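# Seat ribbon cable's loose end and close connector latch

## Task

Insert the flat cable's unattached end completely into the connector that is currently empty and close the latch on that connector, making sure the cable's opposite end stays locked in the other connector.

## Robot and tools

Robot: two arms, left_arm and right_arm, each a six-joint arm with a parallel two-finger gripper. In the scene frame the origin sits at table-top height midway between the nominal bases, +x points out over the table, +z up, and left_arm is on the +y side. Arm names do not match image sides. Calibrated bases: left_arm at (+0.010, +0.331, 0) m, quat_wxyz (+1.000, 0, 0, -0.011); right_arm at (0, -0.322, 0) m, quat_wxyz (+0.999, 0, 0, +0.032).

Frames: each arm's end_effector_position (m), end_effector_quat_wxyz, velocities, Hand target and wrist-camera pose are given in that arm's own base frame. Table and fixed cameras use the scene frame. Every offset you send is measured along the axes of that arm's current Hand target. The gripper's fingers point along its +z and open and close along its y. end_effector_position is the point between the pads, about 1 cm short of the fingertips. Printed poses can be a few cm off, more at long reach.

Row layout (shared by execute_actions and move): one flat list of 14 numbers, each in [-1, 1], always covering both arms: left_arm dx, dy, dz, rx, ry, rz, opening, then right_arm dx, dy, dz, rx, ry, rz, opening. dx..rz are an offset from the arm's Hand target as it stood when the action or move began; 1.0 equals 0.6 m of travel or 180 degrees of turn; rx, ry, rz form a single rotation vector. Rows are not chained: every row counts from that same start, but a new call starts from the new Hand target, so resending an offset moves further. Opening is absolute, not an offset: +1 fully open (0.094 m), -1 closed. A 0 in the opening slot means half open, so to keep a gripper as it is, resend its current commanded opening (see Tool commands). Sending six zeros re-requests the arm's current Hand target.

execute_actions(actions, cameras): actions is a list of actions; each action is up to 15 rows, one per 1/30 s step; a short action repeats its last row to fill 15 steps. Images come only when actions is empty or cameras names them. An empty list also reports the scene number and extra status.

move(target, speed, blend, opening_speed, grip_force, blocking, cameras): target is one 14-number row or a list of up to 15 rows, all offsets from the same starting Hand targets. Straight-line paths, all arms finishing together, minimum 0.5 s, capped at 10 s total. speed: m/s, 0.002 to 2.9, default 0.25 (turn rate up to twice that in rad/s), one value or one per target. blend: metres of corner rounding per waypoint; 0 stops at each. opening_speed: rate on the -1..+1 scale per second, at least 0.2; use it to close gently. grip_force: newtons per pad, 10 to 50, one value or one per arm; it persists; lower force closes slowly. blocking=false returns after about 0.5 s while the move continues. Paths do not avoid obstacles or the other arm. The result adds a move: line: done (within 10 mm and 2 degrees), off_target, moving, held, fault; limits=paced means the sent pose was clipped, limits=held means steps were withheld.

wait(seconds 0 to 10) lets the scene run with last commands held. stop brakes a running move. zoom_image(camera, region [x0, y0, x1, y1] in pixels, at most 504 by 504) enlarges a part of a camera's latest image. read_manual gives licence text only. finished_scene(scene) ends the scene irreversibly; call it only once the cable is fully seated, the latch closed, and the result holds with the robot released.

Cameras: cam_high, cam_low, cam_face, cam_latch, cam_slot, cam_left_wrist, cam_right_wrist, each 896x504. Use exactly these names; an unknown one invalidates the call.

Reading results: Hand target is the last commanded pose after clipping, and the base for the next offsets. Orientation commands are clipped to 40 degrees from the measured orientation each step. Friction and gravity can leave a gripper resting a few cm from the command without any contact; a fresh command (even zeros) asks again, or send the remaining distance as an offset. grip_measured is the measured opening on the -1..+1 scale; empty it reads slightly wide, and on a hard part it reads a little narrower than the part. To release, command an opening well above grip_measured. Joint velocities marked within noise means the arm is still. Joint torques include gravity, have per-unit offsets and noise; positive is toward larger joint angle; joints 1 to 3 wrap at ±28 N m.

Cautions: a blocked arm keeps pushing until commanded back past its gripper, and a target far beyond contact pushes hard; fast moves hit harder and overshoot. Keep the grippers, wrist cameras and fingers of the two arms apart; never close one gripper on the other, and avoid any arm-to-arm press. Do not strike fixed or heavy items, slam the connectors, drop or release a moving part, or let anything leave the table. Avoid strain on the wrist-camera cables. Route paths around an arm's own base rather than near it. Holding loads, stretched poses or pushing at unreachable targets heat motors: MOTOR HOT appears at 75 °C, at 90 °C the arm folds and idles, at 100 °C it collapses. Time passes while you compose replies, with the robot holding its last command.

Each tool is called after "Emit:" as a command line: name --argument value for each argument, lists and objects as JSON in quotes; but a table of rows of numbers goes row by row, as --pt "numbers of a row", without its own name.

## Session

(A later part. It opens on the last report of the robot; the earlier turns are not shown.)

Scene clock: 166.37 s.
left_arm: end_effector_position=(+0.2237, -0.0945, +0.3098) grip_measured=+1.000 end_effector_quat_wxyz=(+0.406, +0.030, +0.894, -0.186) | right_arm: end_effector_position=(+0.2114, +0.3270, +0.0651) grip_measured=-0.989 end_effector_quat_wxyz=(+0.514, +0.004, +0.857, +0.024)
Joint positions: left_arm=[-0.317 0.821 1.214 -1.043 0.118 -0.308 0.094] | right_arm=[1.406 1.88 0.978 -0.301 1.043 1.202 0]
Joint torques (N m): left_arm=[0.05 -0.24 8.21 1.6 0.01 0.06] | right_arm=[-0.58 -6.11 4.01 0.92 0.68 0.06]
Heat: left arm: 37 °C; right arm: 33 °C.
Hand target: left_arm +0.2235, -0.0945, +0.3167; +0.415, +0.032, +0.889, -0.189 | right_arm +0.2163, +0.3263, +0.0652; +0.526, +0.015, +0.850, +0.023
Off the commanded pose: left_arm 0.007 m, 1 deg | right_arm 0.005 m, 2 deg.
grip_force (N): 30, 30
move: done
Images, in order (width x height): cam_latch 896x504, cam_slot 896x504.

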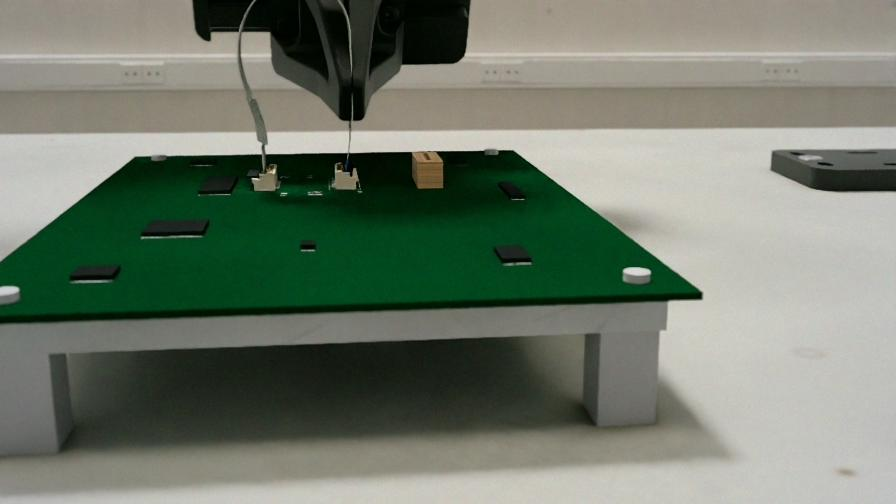

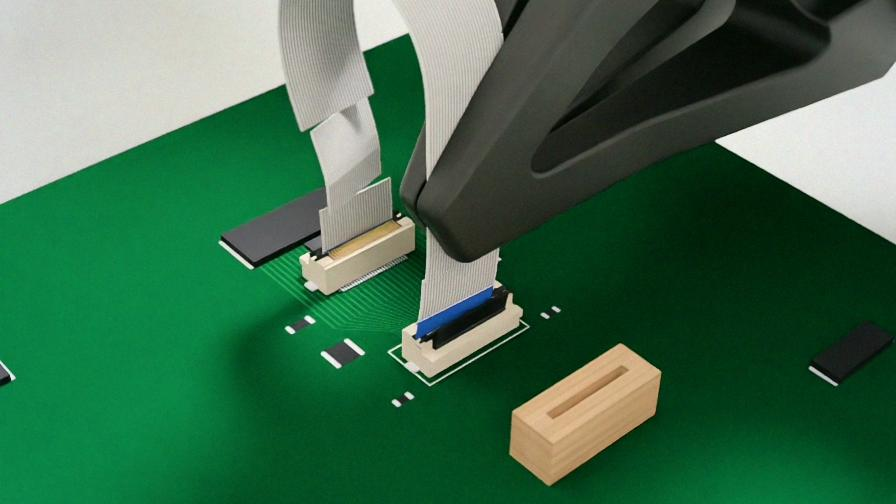

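Emit:
move --target '[0,0,0,0,0,0,1, 0.003,-0.0035,0.0015,0,0,0,-1]' --speed 0.03 --cameras '["cam_latch","cam_slot"]'

Emit:
zoom_image --camera "cam_slot" --region '[390, 230, 540, 390]'

Emit:
zoom_image --camera "cam_latch" --region '[320, 130, 380, 200]'

Scene clock: 170.63 s.
left_arm: end_effector_position=(+0.2237, -0.0945, +0.3098) grip_measured=+1.000 end_effector_quat_wxyz=(+0.406, +0.030, +0.894, -0.186) | right_arm: end_effector_position=(+0.2115, +0.3276, +0.0650) grip_measured=-0.989 end_effector_quat_wxyz=(+0.515, +0.006, +0.857, +0.027)
Joint positions: left_arm=[-0.317 0.821 1.214 -1.043 0.118 -0.308 0.094] | right_arm=[1.406 1.88 0.975 -0.289 1.044 1.202 0]
Joint torques (N m): left_arm=[0.03 -0.23 8.27 1.59 -0.02 0.03] | right_arm=[-0.66 -6.2 3.36 0.94 0.67 0.04]
Heat: left arm: 37 °C; right arm: 33 °C.
Hand target: left_arm +0.2235, -0.0945, +0.3167; +0.415, +0.032, +0.889, -0.189 | right_arm +0.2163, +0.3243, +0.0631; +0.526, +0.015, +0.850, +0.023
Off the commanded pose: left_arm 0.007 m, 1 deg | right_arm 0.006 m, 2 deg.
grip_force (N): 30, 30
move: done
Images, in order (width x height): cam_latch 896x504, cam_slot 896x504.

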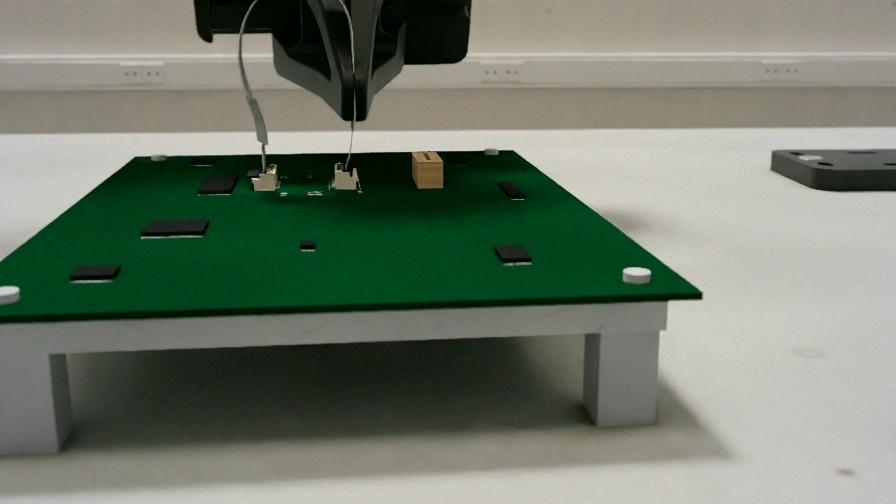

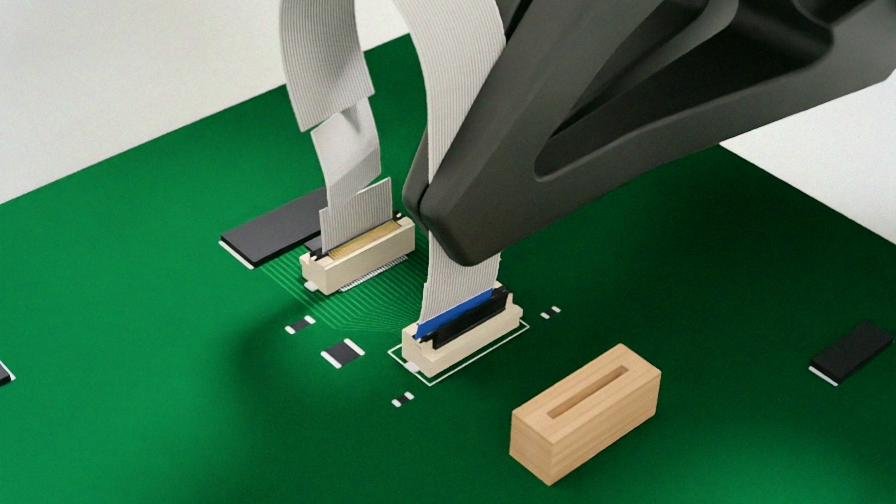

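Scaled by 3.150 from the camera's 896x504 image, which has a finer 1280x720 frame.

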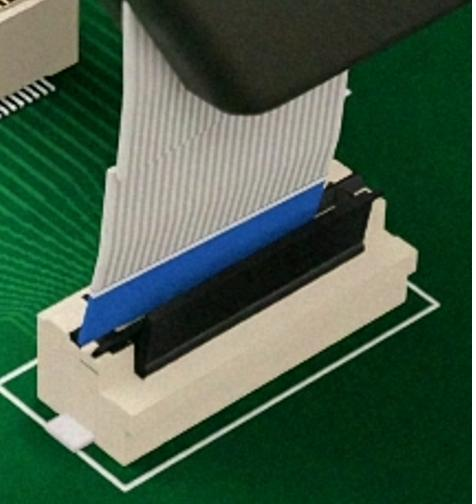

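Scaled by 7.200 from the camera's 896x504 image, which has a finer 1280x720 frame.

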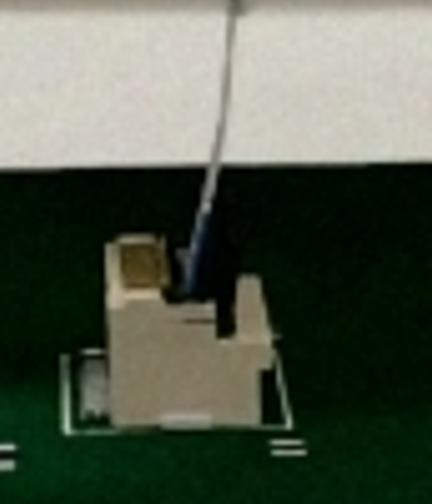

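Emit:
move --target '[0,0,0,0,0,0,1, -0.003,-0.005,-0.0015,0,0,0,-1]' --speed 0.04 --cameras '["cam_latch","cam_slot"]'

Emit:
zoom_image --camera "cam_latch" --region '[320, 130, 380, 200]'

Scene clock: 172.63 s.
left_arm: end_effector_position=(+0.2237, -0.0945, +0.3098) grip_measured=+1.000 end_effector_quat_wxyz=(+0.406, +0.030, +0.894, -0.186) | right_arm: end_effector_position=(+0.2122, +0.3255, +0.0648) grip_measured=-0.989 end_effector_quat_wxyz=(+0.520, +0.007, +0.854, +0.026)
Joint positions: left_arm=[-0.317 0.821 1.214 -1.043 0.118 -0.308 0.094] | right_arm=[1.406 1.88 0.966 -0.28 1.055 1.201 0]
Joint torques (N m): left_arm=[-0.05 -0.17 8.16 1.58 0 0.01] | right_arm=[-0.8 -7.2 3.06 0.84 0.57 0]
Heat: left arm: 37 °C; right arm: 33 °C.
Hand target: left_arm +0.2235, -0.0945, +0.3167; +0.415, +0.032, +0.889, -0.189 | right_arm +0.2163, +0.3212, +0.0649; +0.526, +0.015, +0.850, +0.023
Off the commanded pose: left_arm 0.007 m, 1 deg | right_arm 0.006 m, 1 deg.
grip_force (N): 30, 30
move: done
Images, in order (width x height): cam_latch 896x504, cam_slot 896x504.

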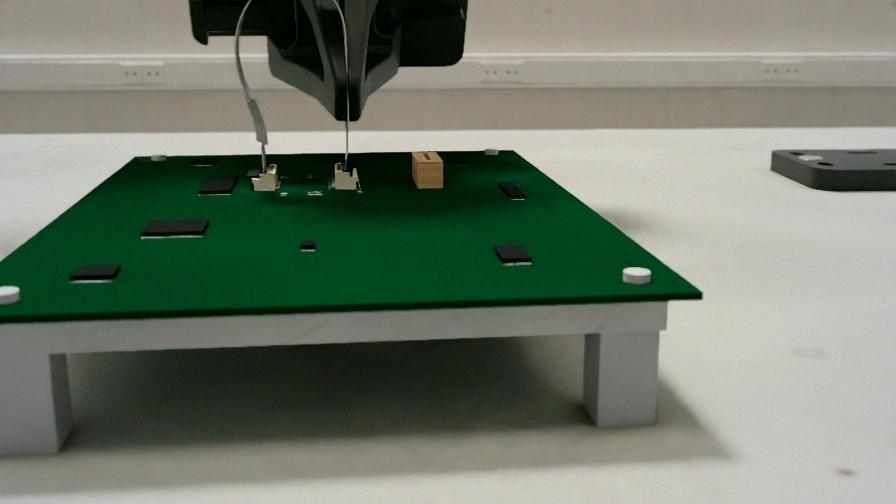

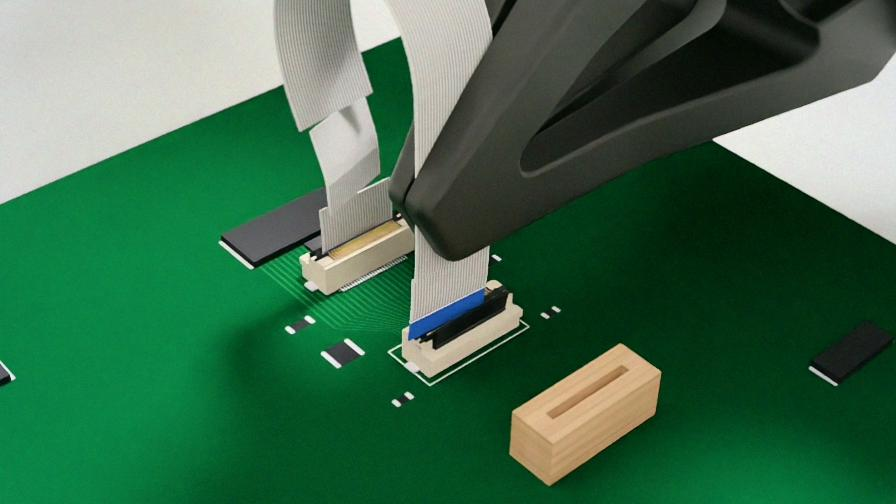

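Scaled by 7.200 from the camera's 896x504 image, which has a finer 1280x720 frame.

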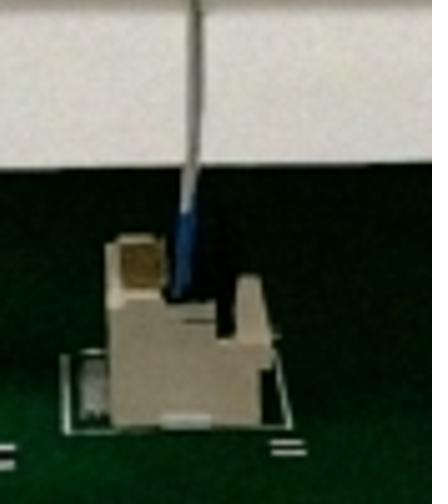

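Emit:
zoom_image --camera "cam_slot" --region '[395, 270, 535, 390]'

Emit:
zoom_image --camera "cam_slot" --region '[290, 180, 430, 300]'

Emit:
zoom_image --camera "cam_latch" --region '[240, 130, 300, 200]'

Scaled by 3.600 from the camera's 896x504 image, which has a finer 1280x720 frame.

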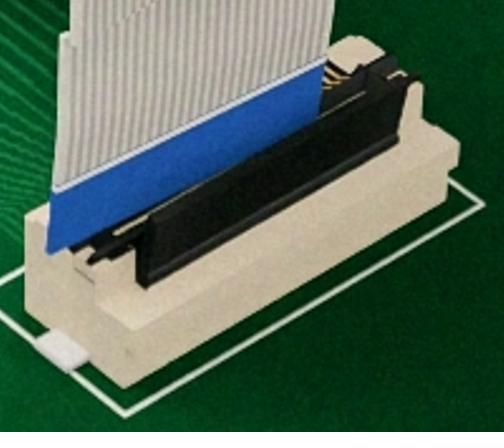

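Scaled by 3.600 from the camera's 896x504 image, which has a finer 1280x720 frame.

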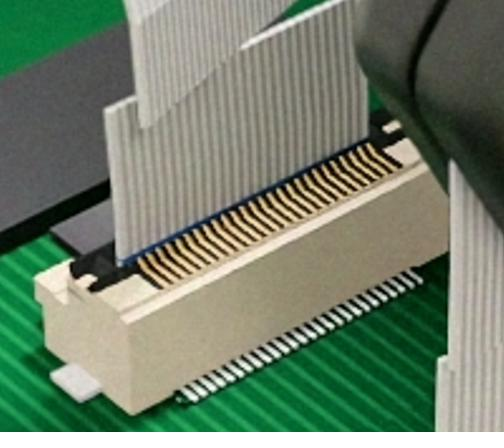

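Scaled by 7.200 from the camera's 896x504 image, which has a finer 1280x720 frame.

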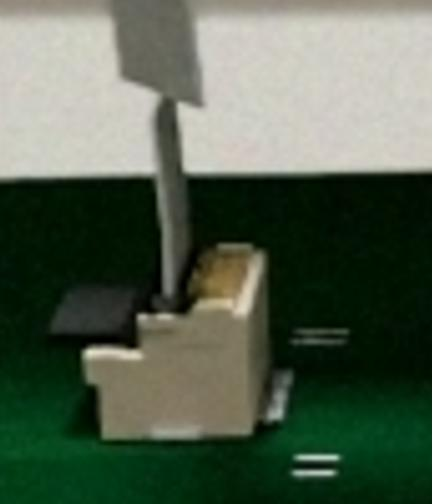

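Emit:
move --target '[0,0,0,0,0,0,1, -0.0007,0.0013,-0.0045,0,0,0,-1]' --speed 0.04 --cameras '["cam_latch","cam_slot"]'

Emit:
zoom_image --camera "cam_slot" --region '[395, 270, 535, 390]'

Scene clock: 180.73 s.
left_arm: end_effector_position=(+0.2237, -0.0945, +0.3098) grip_measured=+1.000 end_effector_quat_wxyz=(+0.406, +0.030, +0.894, -0.186) | right_arm: end_effector_position=(+0.2121, +0.3255, +0.0647) grip_measured=-0.989 end_effector_quat_wxyz=(+0.520, +0.008, +0.854, +0.026)
Joint positions: left_arm=[-0.317 0.821 1.214 -1.043 0.118 -0.308 0.094] | right_arm=[1.406 1.88 0.966 -0.28 1.055 1.202 0]
Joint torques (N m): left_arm=[-0.05 -0.17 8.34 1.59 0 0.02] | right_arm=[-0.21 -7.32 3.6 0.68 0.59 0.13]
Heat: left arm: 37 °C; right arm: 33 °C.
Hand target: left_arm +0.2235, -0.0945, +0.3167; +0.415, +0.032, +0.889, -0.189 | right_arm +0.2140, +0.3218, +0.0664; +0.526, +0.015, +0.850, +0.023
Off the commanded pose: left_arm 0.007 m, 1 deg | right_arm 0.004 m, 1 deg.
grip_force (N): 30, 30
move: done
Images, in order (width x height): cam_latch 896x504, cam_slot 896x504.

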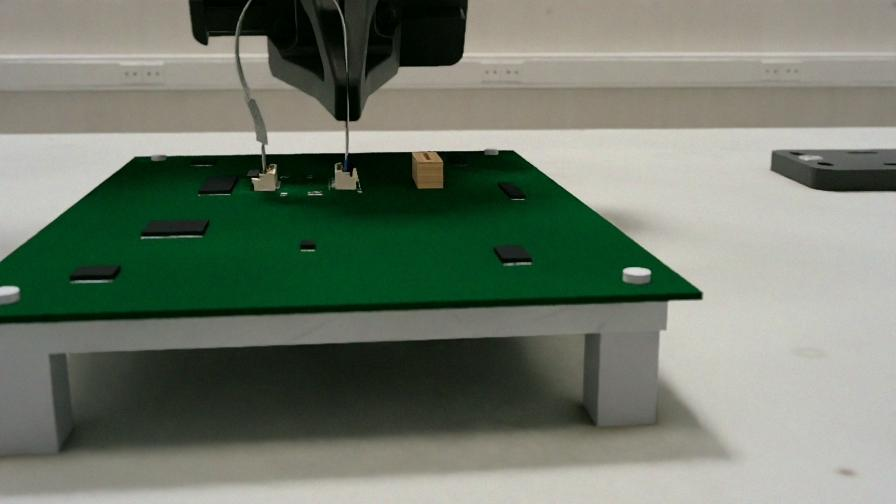

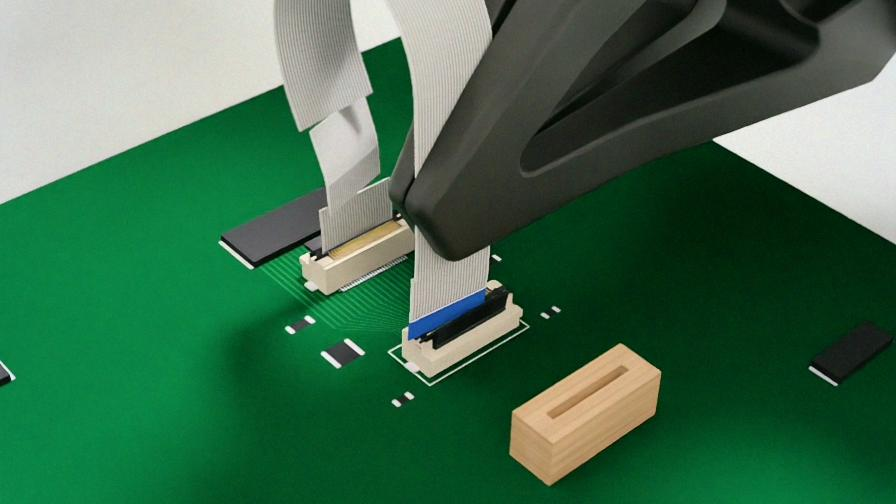

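Scaled by 3.600 from the camera's 896x504 image, which has a finer 1280x720 frame.

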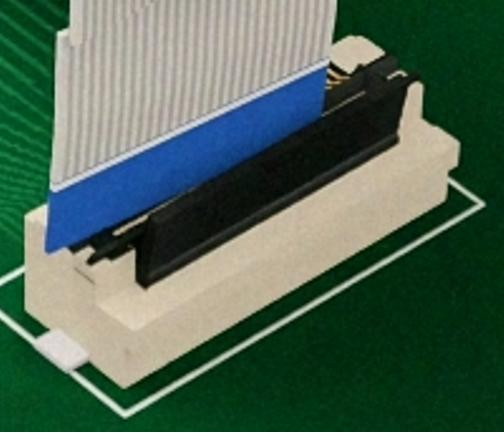

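Emit:
move --target '[0,0,0,0,0,0,1, -0.0007,0.001,-0.0059,0,0,0,-1]' --speed 0.04 --cameras '["cam_slot"]'

Emit:
zoom_image --camera "cam_slot" --region '[395, 270, 535, 390]'

Scene clock: 183.97 s.
left_arm: end_effector_position=(+0.2237, -0.0945, +0.3098) grip_measured=+1.000 end_effector_quat_wxyz=(+0.406, +0.030, +0.894, -0.186) | right_arm: end_effector_position=(+0.2116, +0.3234, +0.0647) grip_measured=-0.989 end_effector_quat_wxyz=(+0.521, +0.011, +0.853, +0.024)
Joint positions: left_arm=[-0.317 0.821 1.214 -1.043 0.118 -0.308 0.094] | right_arm=[1.408 1.88 0.966 -0.294 1.06 1.22 0]
Joint torques (N m): left_arm=[-0.1 -0.35 8.27 1.58 -0.04 0] | right_arm=[0.43 -7.51 4.21 0.55 0.58 0.12]
Heat: left arm: 37 °C; right arm: 33 °C.
Hand target: left_arm +0.2235, -0.0945, +0.3167; +0.415, +0.032, +0.889, -0.189 | right_arm +0.2110, +0.3224, +0.0684; +0.526, +0.014, +0.850, +0.023
Off the commanded pose: left_arm 0.007 m, 1 deg | right_arm 0.004 m, 1 deg.
grip_force (N): 30, 30
move: done
Images, in order (width x height): cam_slot 896x504.

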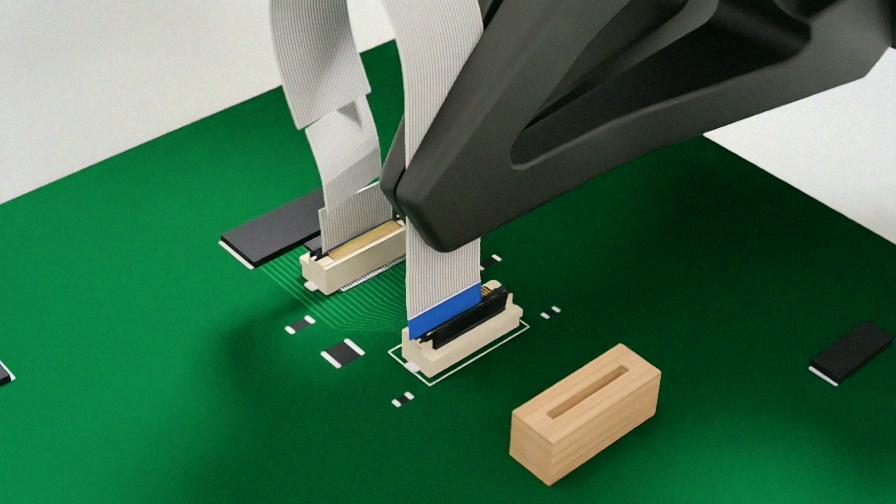

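Scaled by 3.600 from the camera's 896x504 image, which has a finer 1280x720 frame.

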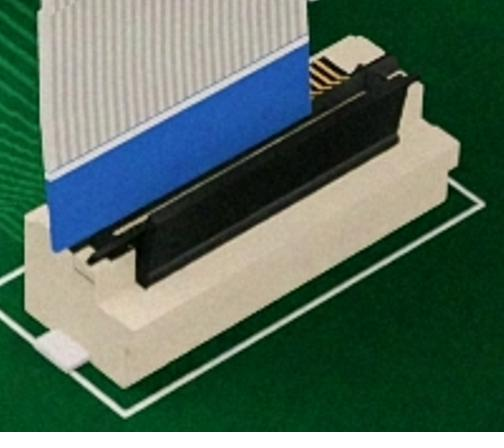

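Emit:
move --target '[0,0,0,0,0,0,1, -0.0162,0.0074,-0.0103,0,0,0,-1]' --speed 0.05 --cameras '["cam_slot","cam_latch"]'

Emit:
zoom_image --camera "cam_slot" --region '[380, 180, 540, 390]'

Emit:
zoom_image --camera "cam_latch" --region '[320, 110, 380, 200]'

Scene clock: 189.60 s.
left_arm: end_effector_position=(+0.2237, -0.0945, +0.3098) grip_measured=+1.000 end_effector_quat_wxyz=(+0.406, +0.030, +0.894, -0.186) | right_arm: end_effector_position=(+0.2088, +0.3206, +0.0649) grip_measured=-0.989 end_effector_quat_wxyz=(+0.514, +0.000, +0.858, +0.008)
Joint positions: left_arm=[-0.317 0.821 1.214 -1.043 0.118 -0.308 0.094] | right_arm=[1.412 1.88 0.986 -0.363 1.053 1.23 0]
Joint torques (N m): left_arm=[0.08 -0.34 8.28 1.6 -0.03 0] | right_arm=[0.49 -8.68 5.68 0.55 0.66 0.14]
Heat: left arm: 37 °C; right arm: 33 °C.
Hand target: left_arm +0.2235, -0.0945, +0.3167; +0.415, +0.032, +0.889, -0.189 | right_arm +0.2099, +0.3262, +0.0801; +0.526, +0.015, +0.850, +0.023
Off the commanded pose: left_arm 0.007 m, 1 deg | right_arm 0.016 m, 3 deg.
grip_force (N): 30, 30
move: off_target (right_arm)
Images, in order (width x height): cam_latch 896x504, cam_slot 896x504.

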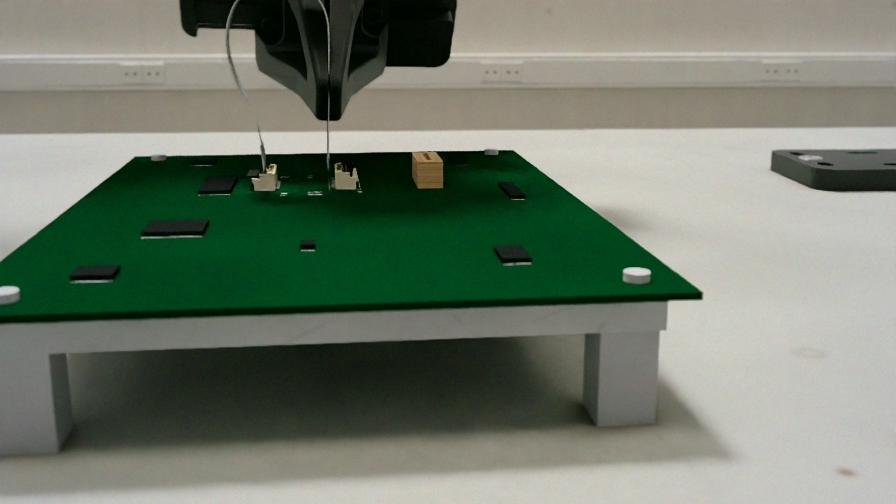

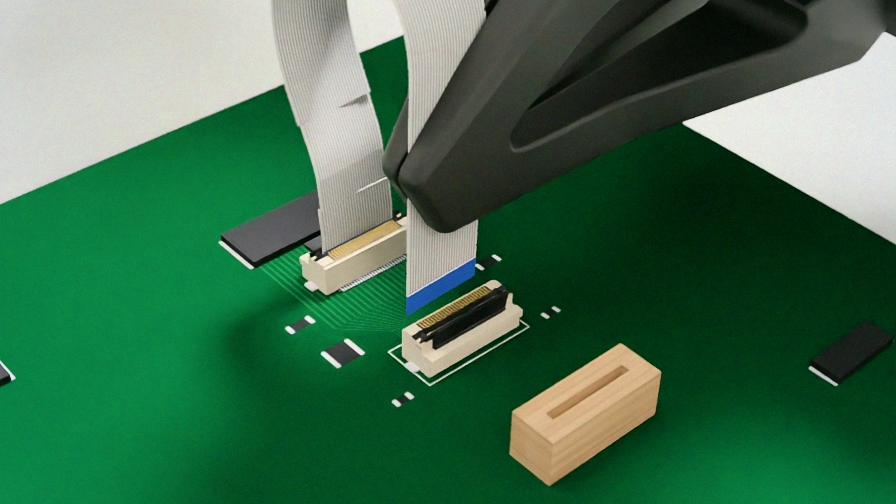

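Scaled by 2.400 from the camera's 896x504 image, which has a finer 1280x720 frame.

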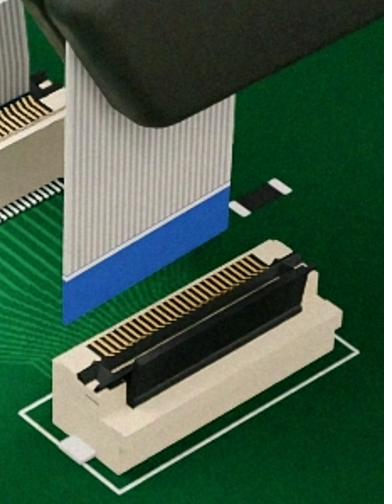

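Scaled by 5.600 from the camera's 896x504 image, which has a finer 1280x720 frame.

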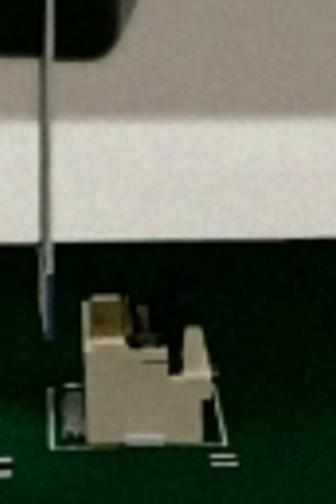

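Emit:
move --target '[0,0,0,0,0,0,1, -0.0223,0.0014,-0.0111,0,0,0,-1]' --speed 0.05

Scene clock: 192.10 s.
left_arm: end_effector_position=(+0.2237, -0.0945, +0.3098) grip_measured=+1.000 end_effector_quat_wxyz=(+0.406, +0.030, +0.894, -0.186) | right_arm: end_effector_position=(+0.2088, +0.3206, +0.0742) grip_measured=-0.989 end_effector_quat_wxyz=(+0.513, -0.004, +0.859, +0.002)
Joint positions: left_arm=[-0.317 0.821 1.214 -1.043 0.118 -0.308 0.094] | right_arm=[1.412 1.863 1.013 -0.423 1.052 1.231 0]
Joint torques (N m): left_arm=[0.02 -0.25 8.28 1.6 -0.01 0.03] | right_arm=[0.47 -9.91 5.71 0.54 0.68 0.14]
Heat: left arm: 37 °C; right arm: 33 °C.
Hand target: left_arm +0.2235, -0.0945, +0.3167; +0.415, +0.032, +0.889, -0.189 | right_arm +0.2099, +0.3262, +0.0952; +0.526, +0.015, +0.850, +0.023
Off the commanded pose: left_arm 0.007 m, 1 deg | right_arm 0.022 m, 4 deg.
grip_force (N): 30, 30
move: off_target (right_arm)

Emit:
move --pt "0 0 0 0 0 0 1 -0.030 0.003 -0.012 0 0.005 0 -1" --pt "0 0 0 0 0 0 1 0.0223 0.002 0.0135 0 0.005 0 -1" --speed 0.05 --cameras '["cam_slot","cam_latch"]'

Emit:
zoom_image --camera "cam_slot" --region '[380, 180, 540, 390]'

Emit:
zoom_image --camera "cam_latch" --region '[320, 110, 380, 200]'

Scene clock: 196.67 s.
left_arm: end_effector_position=(+0.2237, -0.0945, +0.3098) grip_measured=+1.000 end_effector_quat_wxyz=(+0.406, +0.030, +0.894, -0.186) | right_arm: end_effector_position=(+0.2082, +0.3283, +0.0782) grip_measured=-0.989 end_effector_quat_wxyz=(+0.507, +0.004, +0.862, +0.019)
Joint positions: left_arm=[-0.317 0.821 1.214 -1.043 0.118 -0.308 0.094] | right_arm=[1.412 1.856 1.028 -0.412 1.032 1.232 0]
Joint torques (N m): left_arm=[0.08 -0.25 8.2 1.58 -0.02 0.04] | right_arm=[-0.06 -6.67 3.73 0.89 0.68 0.11]
Heat: left arm: 38 °C; right arm: 33 °C.
Hand target: left_arm +0.2235, -0.0945, +0.3167; +0.415, +0.032, +0.889, -0.189 | right_arm +0.2112, +0.3283, +0.0797; +0.520, +0.014, +0.854, +0.023
Off the commanded pose: left_arm 0.007 m, 1 deg | right_arm 0.003 m, 2 deg.
grip_force (N): 30, 30
move: done
Images, in order (width x height): cam_latch 896x504, cam_slot 896x504.

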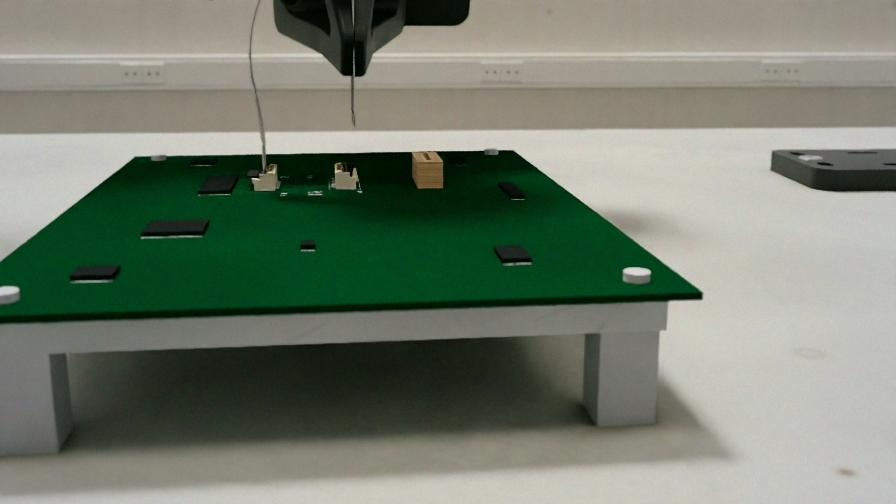

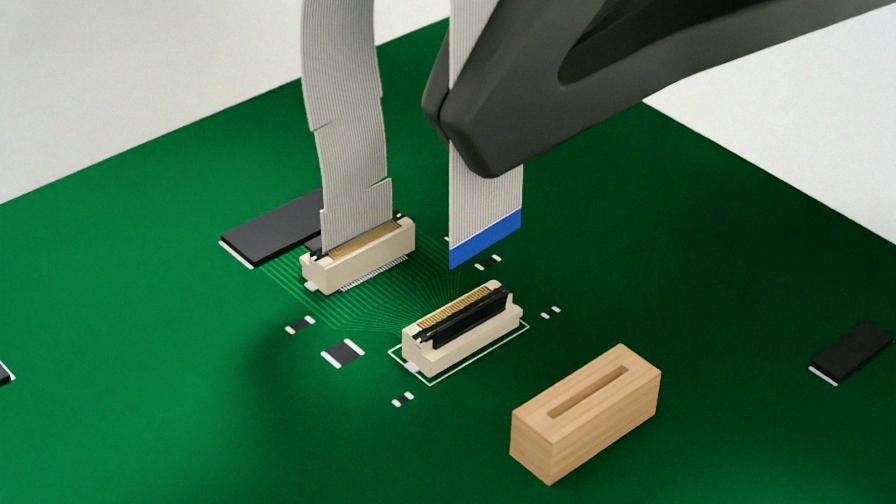

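Scaled by 2.400 from the camera's 896x504 image, which has a finer 1280x720 frame.

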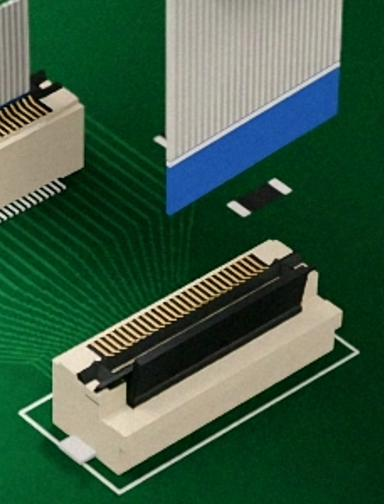

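Scaled by 5.600 from the camera's 896x504 image, which has a finer 1280x720 frame.

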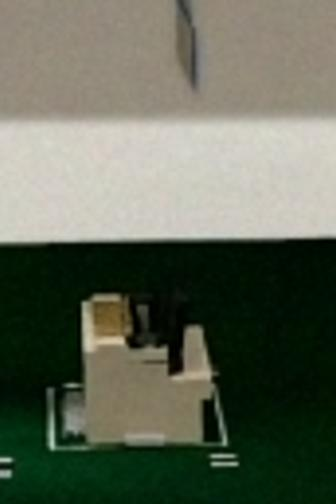

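Emit:
move --target '[0,0,0,0,0,0,1, 0.0098,-0.004,0.0123,0,0,0,-1]' --speed 0.03 --cameras '["cam_slot","cam_latch"]'

Emit:
zoom_image --camera "cam_slot" --region '[380, 210, 540, 390]'

Emit:
zoom_image --camera "cam_latch" --region '[320, 110, 380, 200]'

Scene clock: 203.63 s.
left_arm: end_effector_position=(+0.2237, -0.0945, +0.3098) grip_measured=+1.000 end_effector_quat_wxyz=(+0.406, +0.030, +0.894, -0.186) | right_arm: end_effector_position=(+0.2099, +0.3280, +0.0708) grip_measured=-0.989 end_effector_quat_wxyz=(+0.508, +0.005, +0.861, +0.024)
Joint positions: left_arm=[-0.317 0.821 1.214 -1.043 0.118 -0.308 0.094] | right_arm=[1.407 1.866 1.002 -0.353 1.03 1.217 0]
Joint torques (N m): left_arm=[0.02 -0.17 8.25 1.59 -0.01 0.04] | right_arm=[-0.65 -6.48 3.62 0.94 0.66 0.02]
Heat: left arm: 38 °C; right arm: 33 °C.
Hand target: left_arm +0.2235, -0.0945, +0.3167; +0.415, +0.032, +0.889, -0.189 | right_arm +0.2150, +0.3263, +0.0710; +0.520, +0.014, +0.854, +0.023
Off the commanded pose: left_arm 0.007 m, 1 deg | right_arm 0.005 m, 2 deg.
grip_force (N): 30, 30
move: done
Images, in order (width x height): cam_latch 896x504, cam_slot 896x504.

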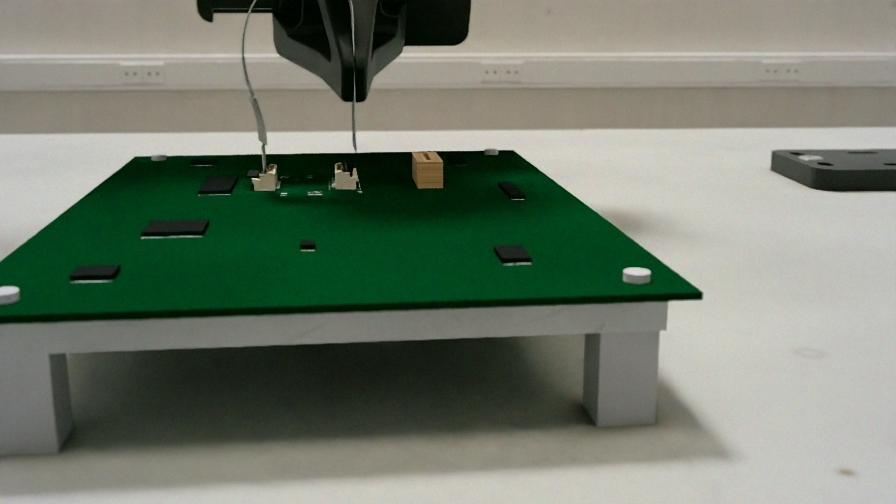

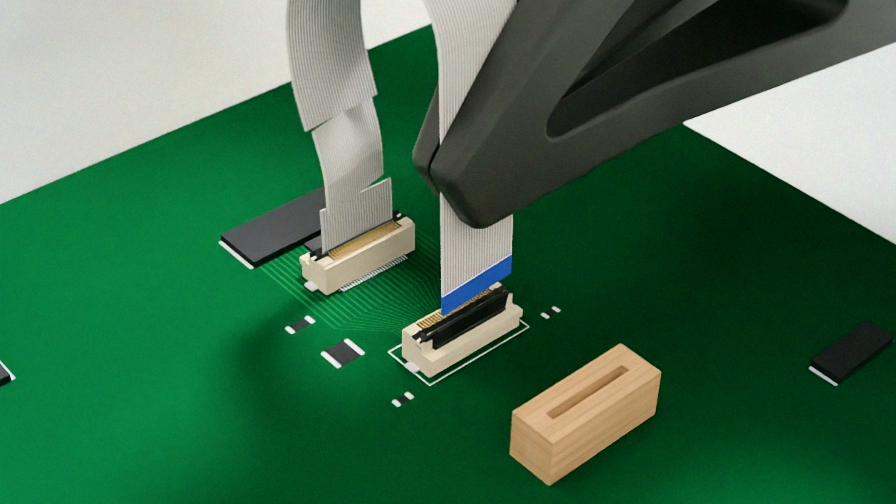

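Scaled by 2.800 from the camera's 896x504 image, which has a finer 1280x720 frame.

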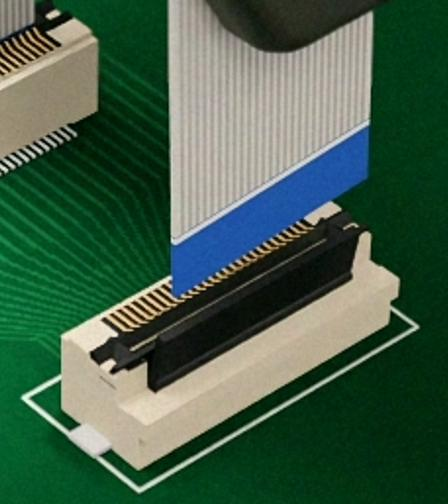

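Scaled by 5.600 from the camera's 896x504 image, which has a finer 1280x720 frame.

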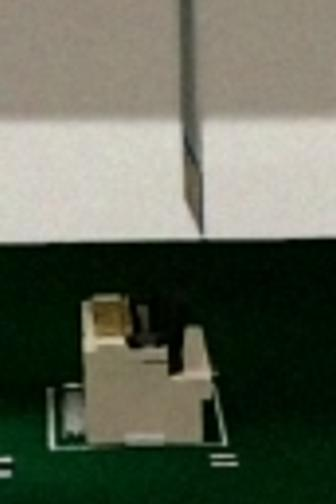

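Emit:
move --target '[0,0,0,0,0,0,1, -0.0011,-0.0062,0.0015,0,0,0,-1]' --speed 0.03 --cameras '["cam_slot","cam_latch"]'

Emit:
zoom_image --camera "cam_slot" --region '[380, 210, 540, 390]'

Emit:
zoom_image --camera "cam_latch" --region '[320, 110, 380, 200]'

Scene clock: 207.10 s.
left_arm: end_effector_position=(+0.2237, -0.0945, +0.3098) grip_measured=+1.000 end_effector_quat_wxyz=(+0.406, +0.030, +0.894, -0.186) | right_arm: end_effector_position=(+0.2104, +0.3241, +0.0664) grip_measured=-0.989 end_effector_quat_wxyz=(+0.507, +0.001, +0.862, +0.019)
Joint positions: left_arm=[-0.317 0.821 1.214 -1.043 0.118 -0.308 0.094] | right_arm=[1.403 1.866 0.983 -0.338 1.027 1.207 0]
Joint torques (N m): left_arm=[-0.02 -0.25 8.21 1.58 -0.02 0.01] | right_arm=[-0.76 -7.32 3.54 0.93 0.67 0.03]
Heat: left arm: 38 °C; right arm: 34 °C.
Hand target: left_arm +0.2235, -0.0945, +0.3167; +0.415, +0.032, +0.889, -0.189 | right_arm +0.2161, +0.3227, +0.0709; +0.520, +0.014, +0.854, +0.023
Off the commanded pose: left_arm 0.007 m, 1 deg | right_arm 0.007 m, 2 deg.
grip_force (N): 30, 30
move: done
Images, in order (width x height): cam_latch 896x504, cam_slot 896x504.

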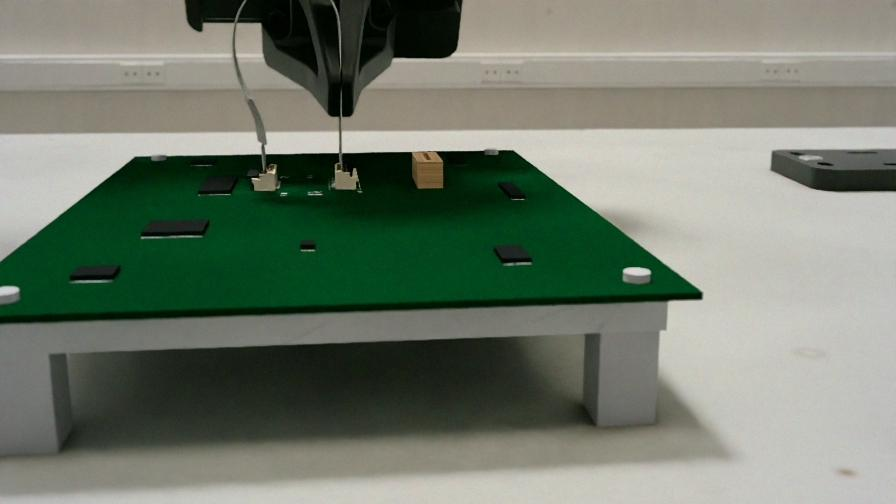

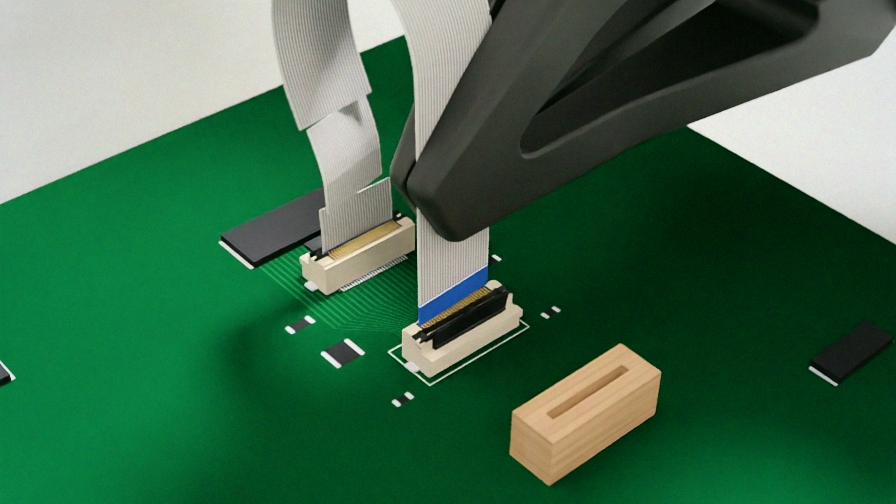

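Scaled by 2.800 from the camera's 896x504 image, which has a finer 1280x720 frame.

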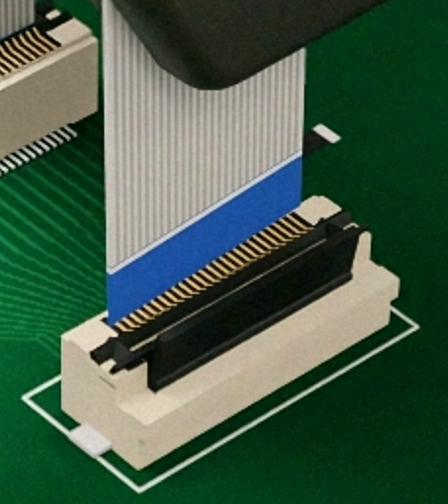

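Scaled by 5.600 from the camera's 896x504 image, which has a finer 1280x720 frame.

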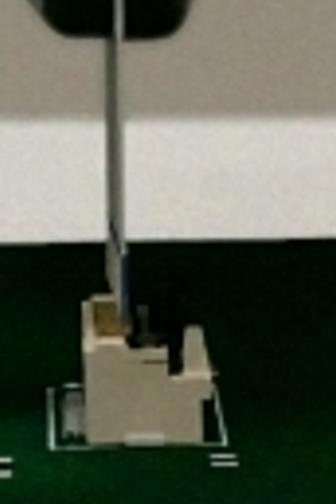

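Emit:
move --target '[0,0,0,0,0,0,1, 0.001,0.0050,-0.0016,0,0,0,-1]' --speed 0.03 --cameras '["cam_slot","cam_latch"]'

Emit:
zoom_image --camera "cam_slot" --region '[380, 210, 540, 390]'

Emit:
zoom_image --camera "cam_latch" --region '[320, 110, 380, 200]'

Scene clock: 209.50 s.
left_arm: end_effector_position=(+0.2237, -0.0945, +0.3098) grip_measured=+1.000 end_effector_quat_wxyz=(+0.406, +0.030, +0.894, -0.186) | right_arm: end_effector_position=(+0.2104, +0.3241, +0.0664) grip_measured=-0.989 end_effector_quat_wxyz=(+0.507, +0.001, +0.862, +0.019)
Joint positions: left_arm=[-0.317 0.821 1.214 -1.043 0.118 -0.308 0.094] | right_arm=[1.403 1.866 0.983 -0.338 1.027 1.207 0]
Joint torques (N m): left_arm=[0.1 -0.2 8.2 1.6 -0.01 0.03] | right_arm=[-0.32 -6.65 4.62 0.83 0.68 0.1]
Heat: left arm: 38 °C; right arm: 34 °C.
Hand target: left_arm +0.2235, -0.0945, +0.3167; +0.415, +0.032, +0.889, -0.189 | right_arm +0.2150, +0.3256, +0.0710; +0.520, +0.014, +0.854, +0.023
Off the commanded pose: left_arm 0.007 m, 1 deg | right_arm 0.007 m, 2 deg.
grip_force (N): 30, 30
move: done
Images, in order (width x height): cam_latch 896x504, cam_slot 896x504.

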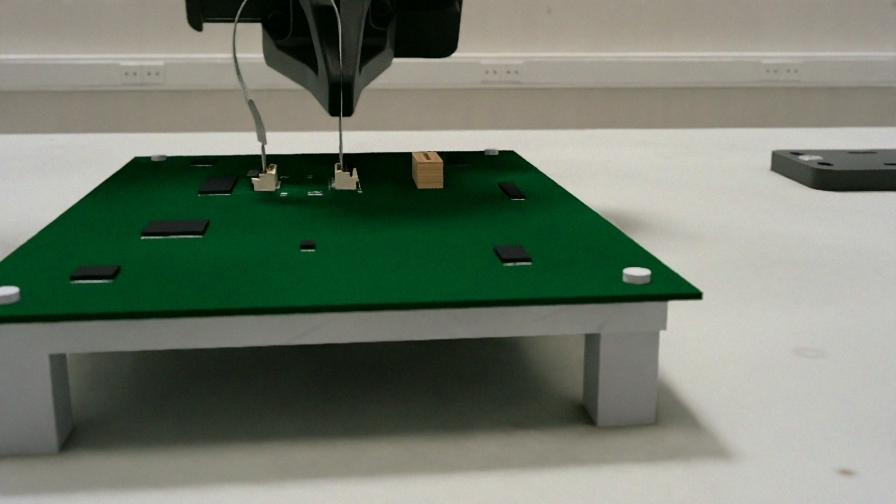

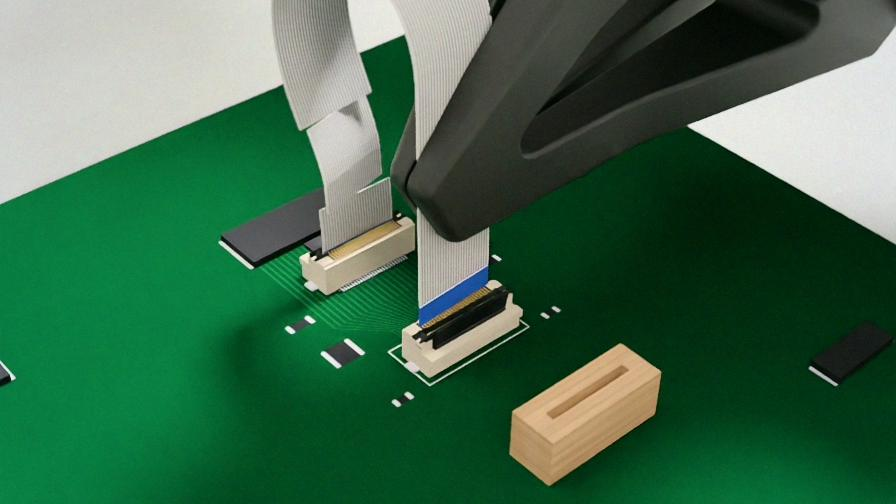

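Scaled by 2.800 from the camera's 896x504 image, which has a finer 1280x720 frame.

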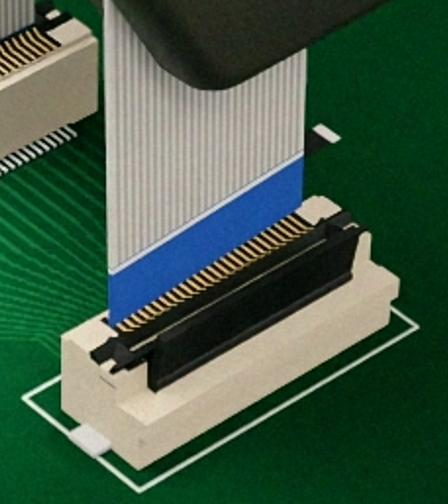

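Scaled by 5.600 from the camera's 896x504 image, which has a finer 1280x720 frame.

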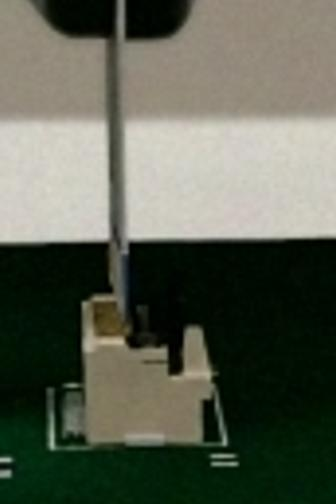

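Emit:
move --target '[0,0,0,0,0,0,1, 0.0010,0.003,-0.0015,0,0,0,-1]' --speed 0.03

Emit:
move --target '[0,0,0,0,0,0,1, 0.0002,0.002,-0.0005,0,0,0,-1]' --speed 0.03

Scene clock: 214.80 s.
left_arm: end_effector_position=(+0.2237, -0.0945, +0.3098) grip_measured=+1.000 end_effector_quat_wxyz=(+0.406, +0.030, +0.894, -0.186) | right_arm: end_effector_position=(+0.2104, +0.3241, +0.0664) grip_measured=-0.989 end_effector_quat_wxyz=(+0.507, +0.003, +0.862, +0.020)
Joint positions: left_arm=[-0.317 0.821 1.214 -1.043 0.118 -0.308 0.094] | right_arm=[1.403 1.866 0.983 -0.338 1.027 1.21 0]
Joint torques (N m): left_arm=[0.06 -0.21 8.4 1.59 -0.05 -0.01] | right_arm=[0.02 -6.24 5.33 0.75 0.7 0.13]
Heat: left arm: 38 °C; right arm: 34 °C.
Hand target: left_arm +0.2235, -0.0945, +0.3167; +0.415, +0.032, +0.889, -0.189 | right_arm +0.2139, +0.3274, +0.0710; +0.520, +0.014, +0.854, +0.023
Off the commanded pose: left_arm 0.007 m, 1 deg | right_arm 0.007 m, 2 deg.
grip_force (N): 30, 30
move: done

Scene clock: 215.50 s.
left_arm: end_effector_position=(+0.2237, -0.0945, +0.3098) grip_measured=+1.000 end_effector_quat_wxyz=(+0.406, +0.030, +0.894, -0.186) | right_arm: end_effector_position=(+0.2105, +0.3239, +0.0653) grip_measured=-0.989 end_effector_quat_wxyz=(+0.507, +0.003, +0.862, +0.019)
Joint positions: left_arm=[-0.317 0.821 1.214 -1.043 0.118 -0.308 0.094] | right_arm=[1.403 1.87 0.983 -0.338 1.028 1.213 0]
Joint torques (N m): left_arm=[-0.03 -0.23 8.27 1.58 0 0] | right_arm=[0.16 -6.26 5.79 0.71 0.7 0.15]
Heat: left arm: 38 °C; right arm: 34 °C.
Hand target: left_arm +0.2235, -0.0945, +0.3167; +0.415, +0.032, +0.889, -0.189 | right_arm +0.2136, +0.3286, +0.0710; +0.520, +0.014, +0.854, +0.023
Off the commanded pose: left_arm 0.007 m, 1 deg | right_arm 0.008 m, 2 deg.
grip_force (N): 30, 30
move: done


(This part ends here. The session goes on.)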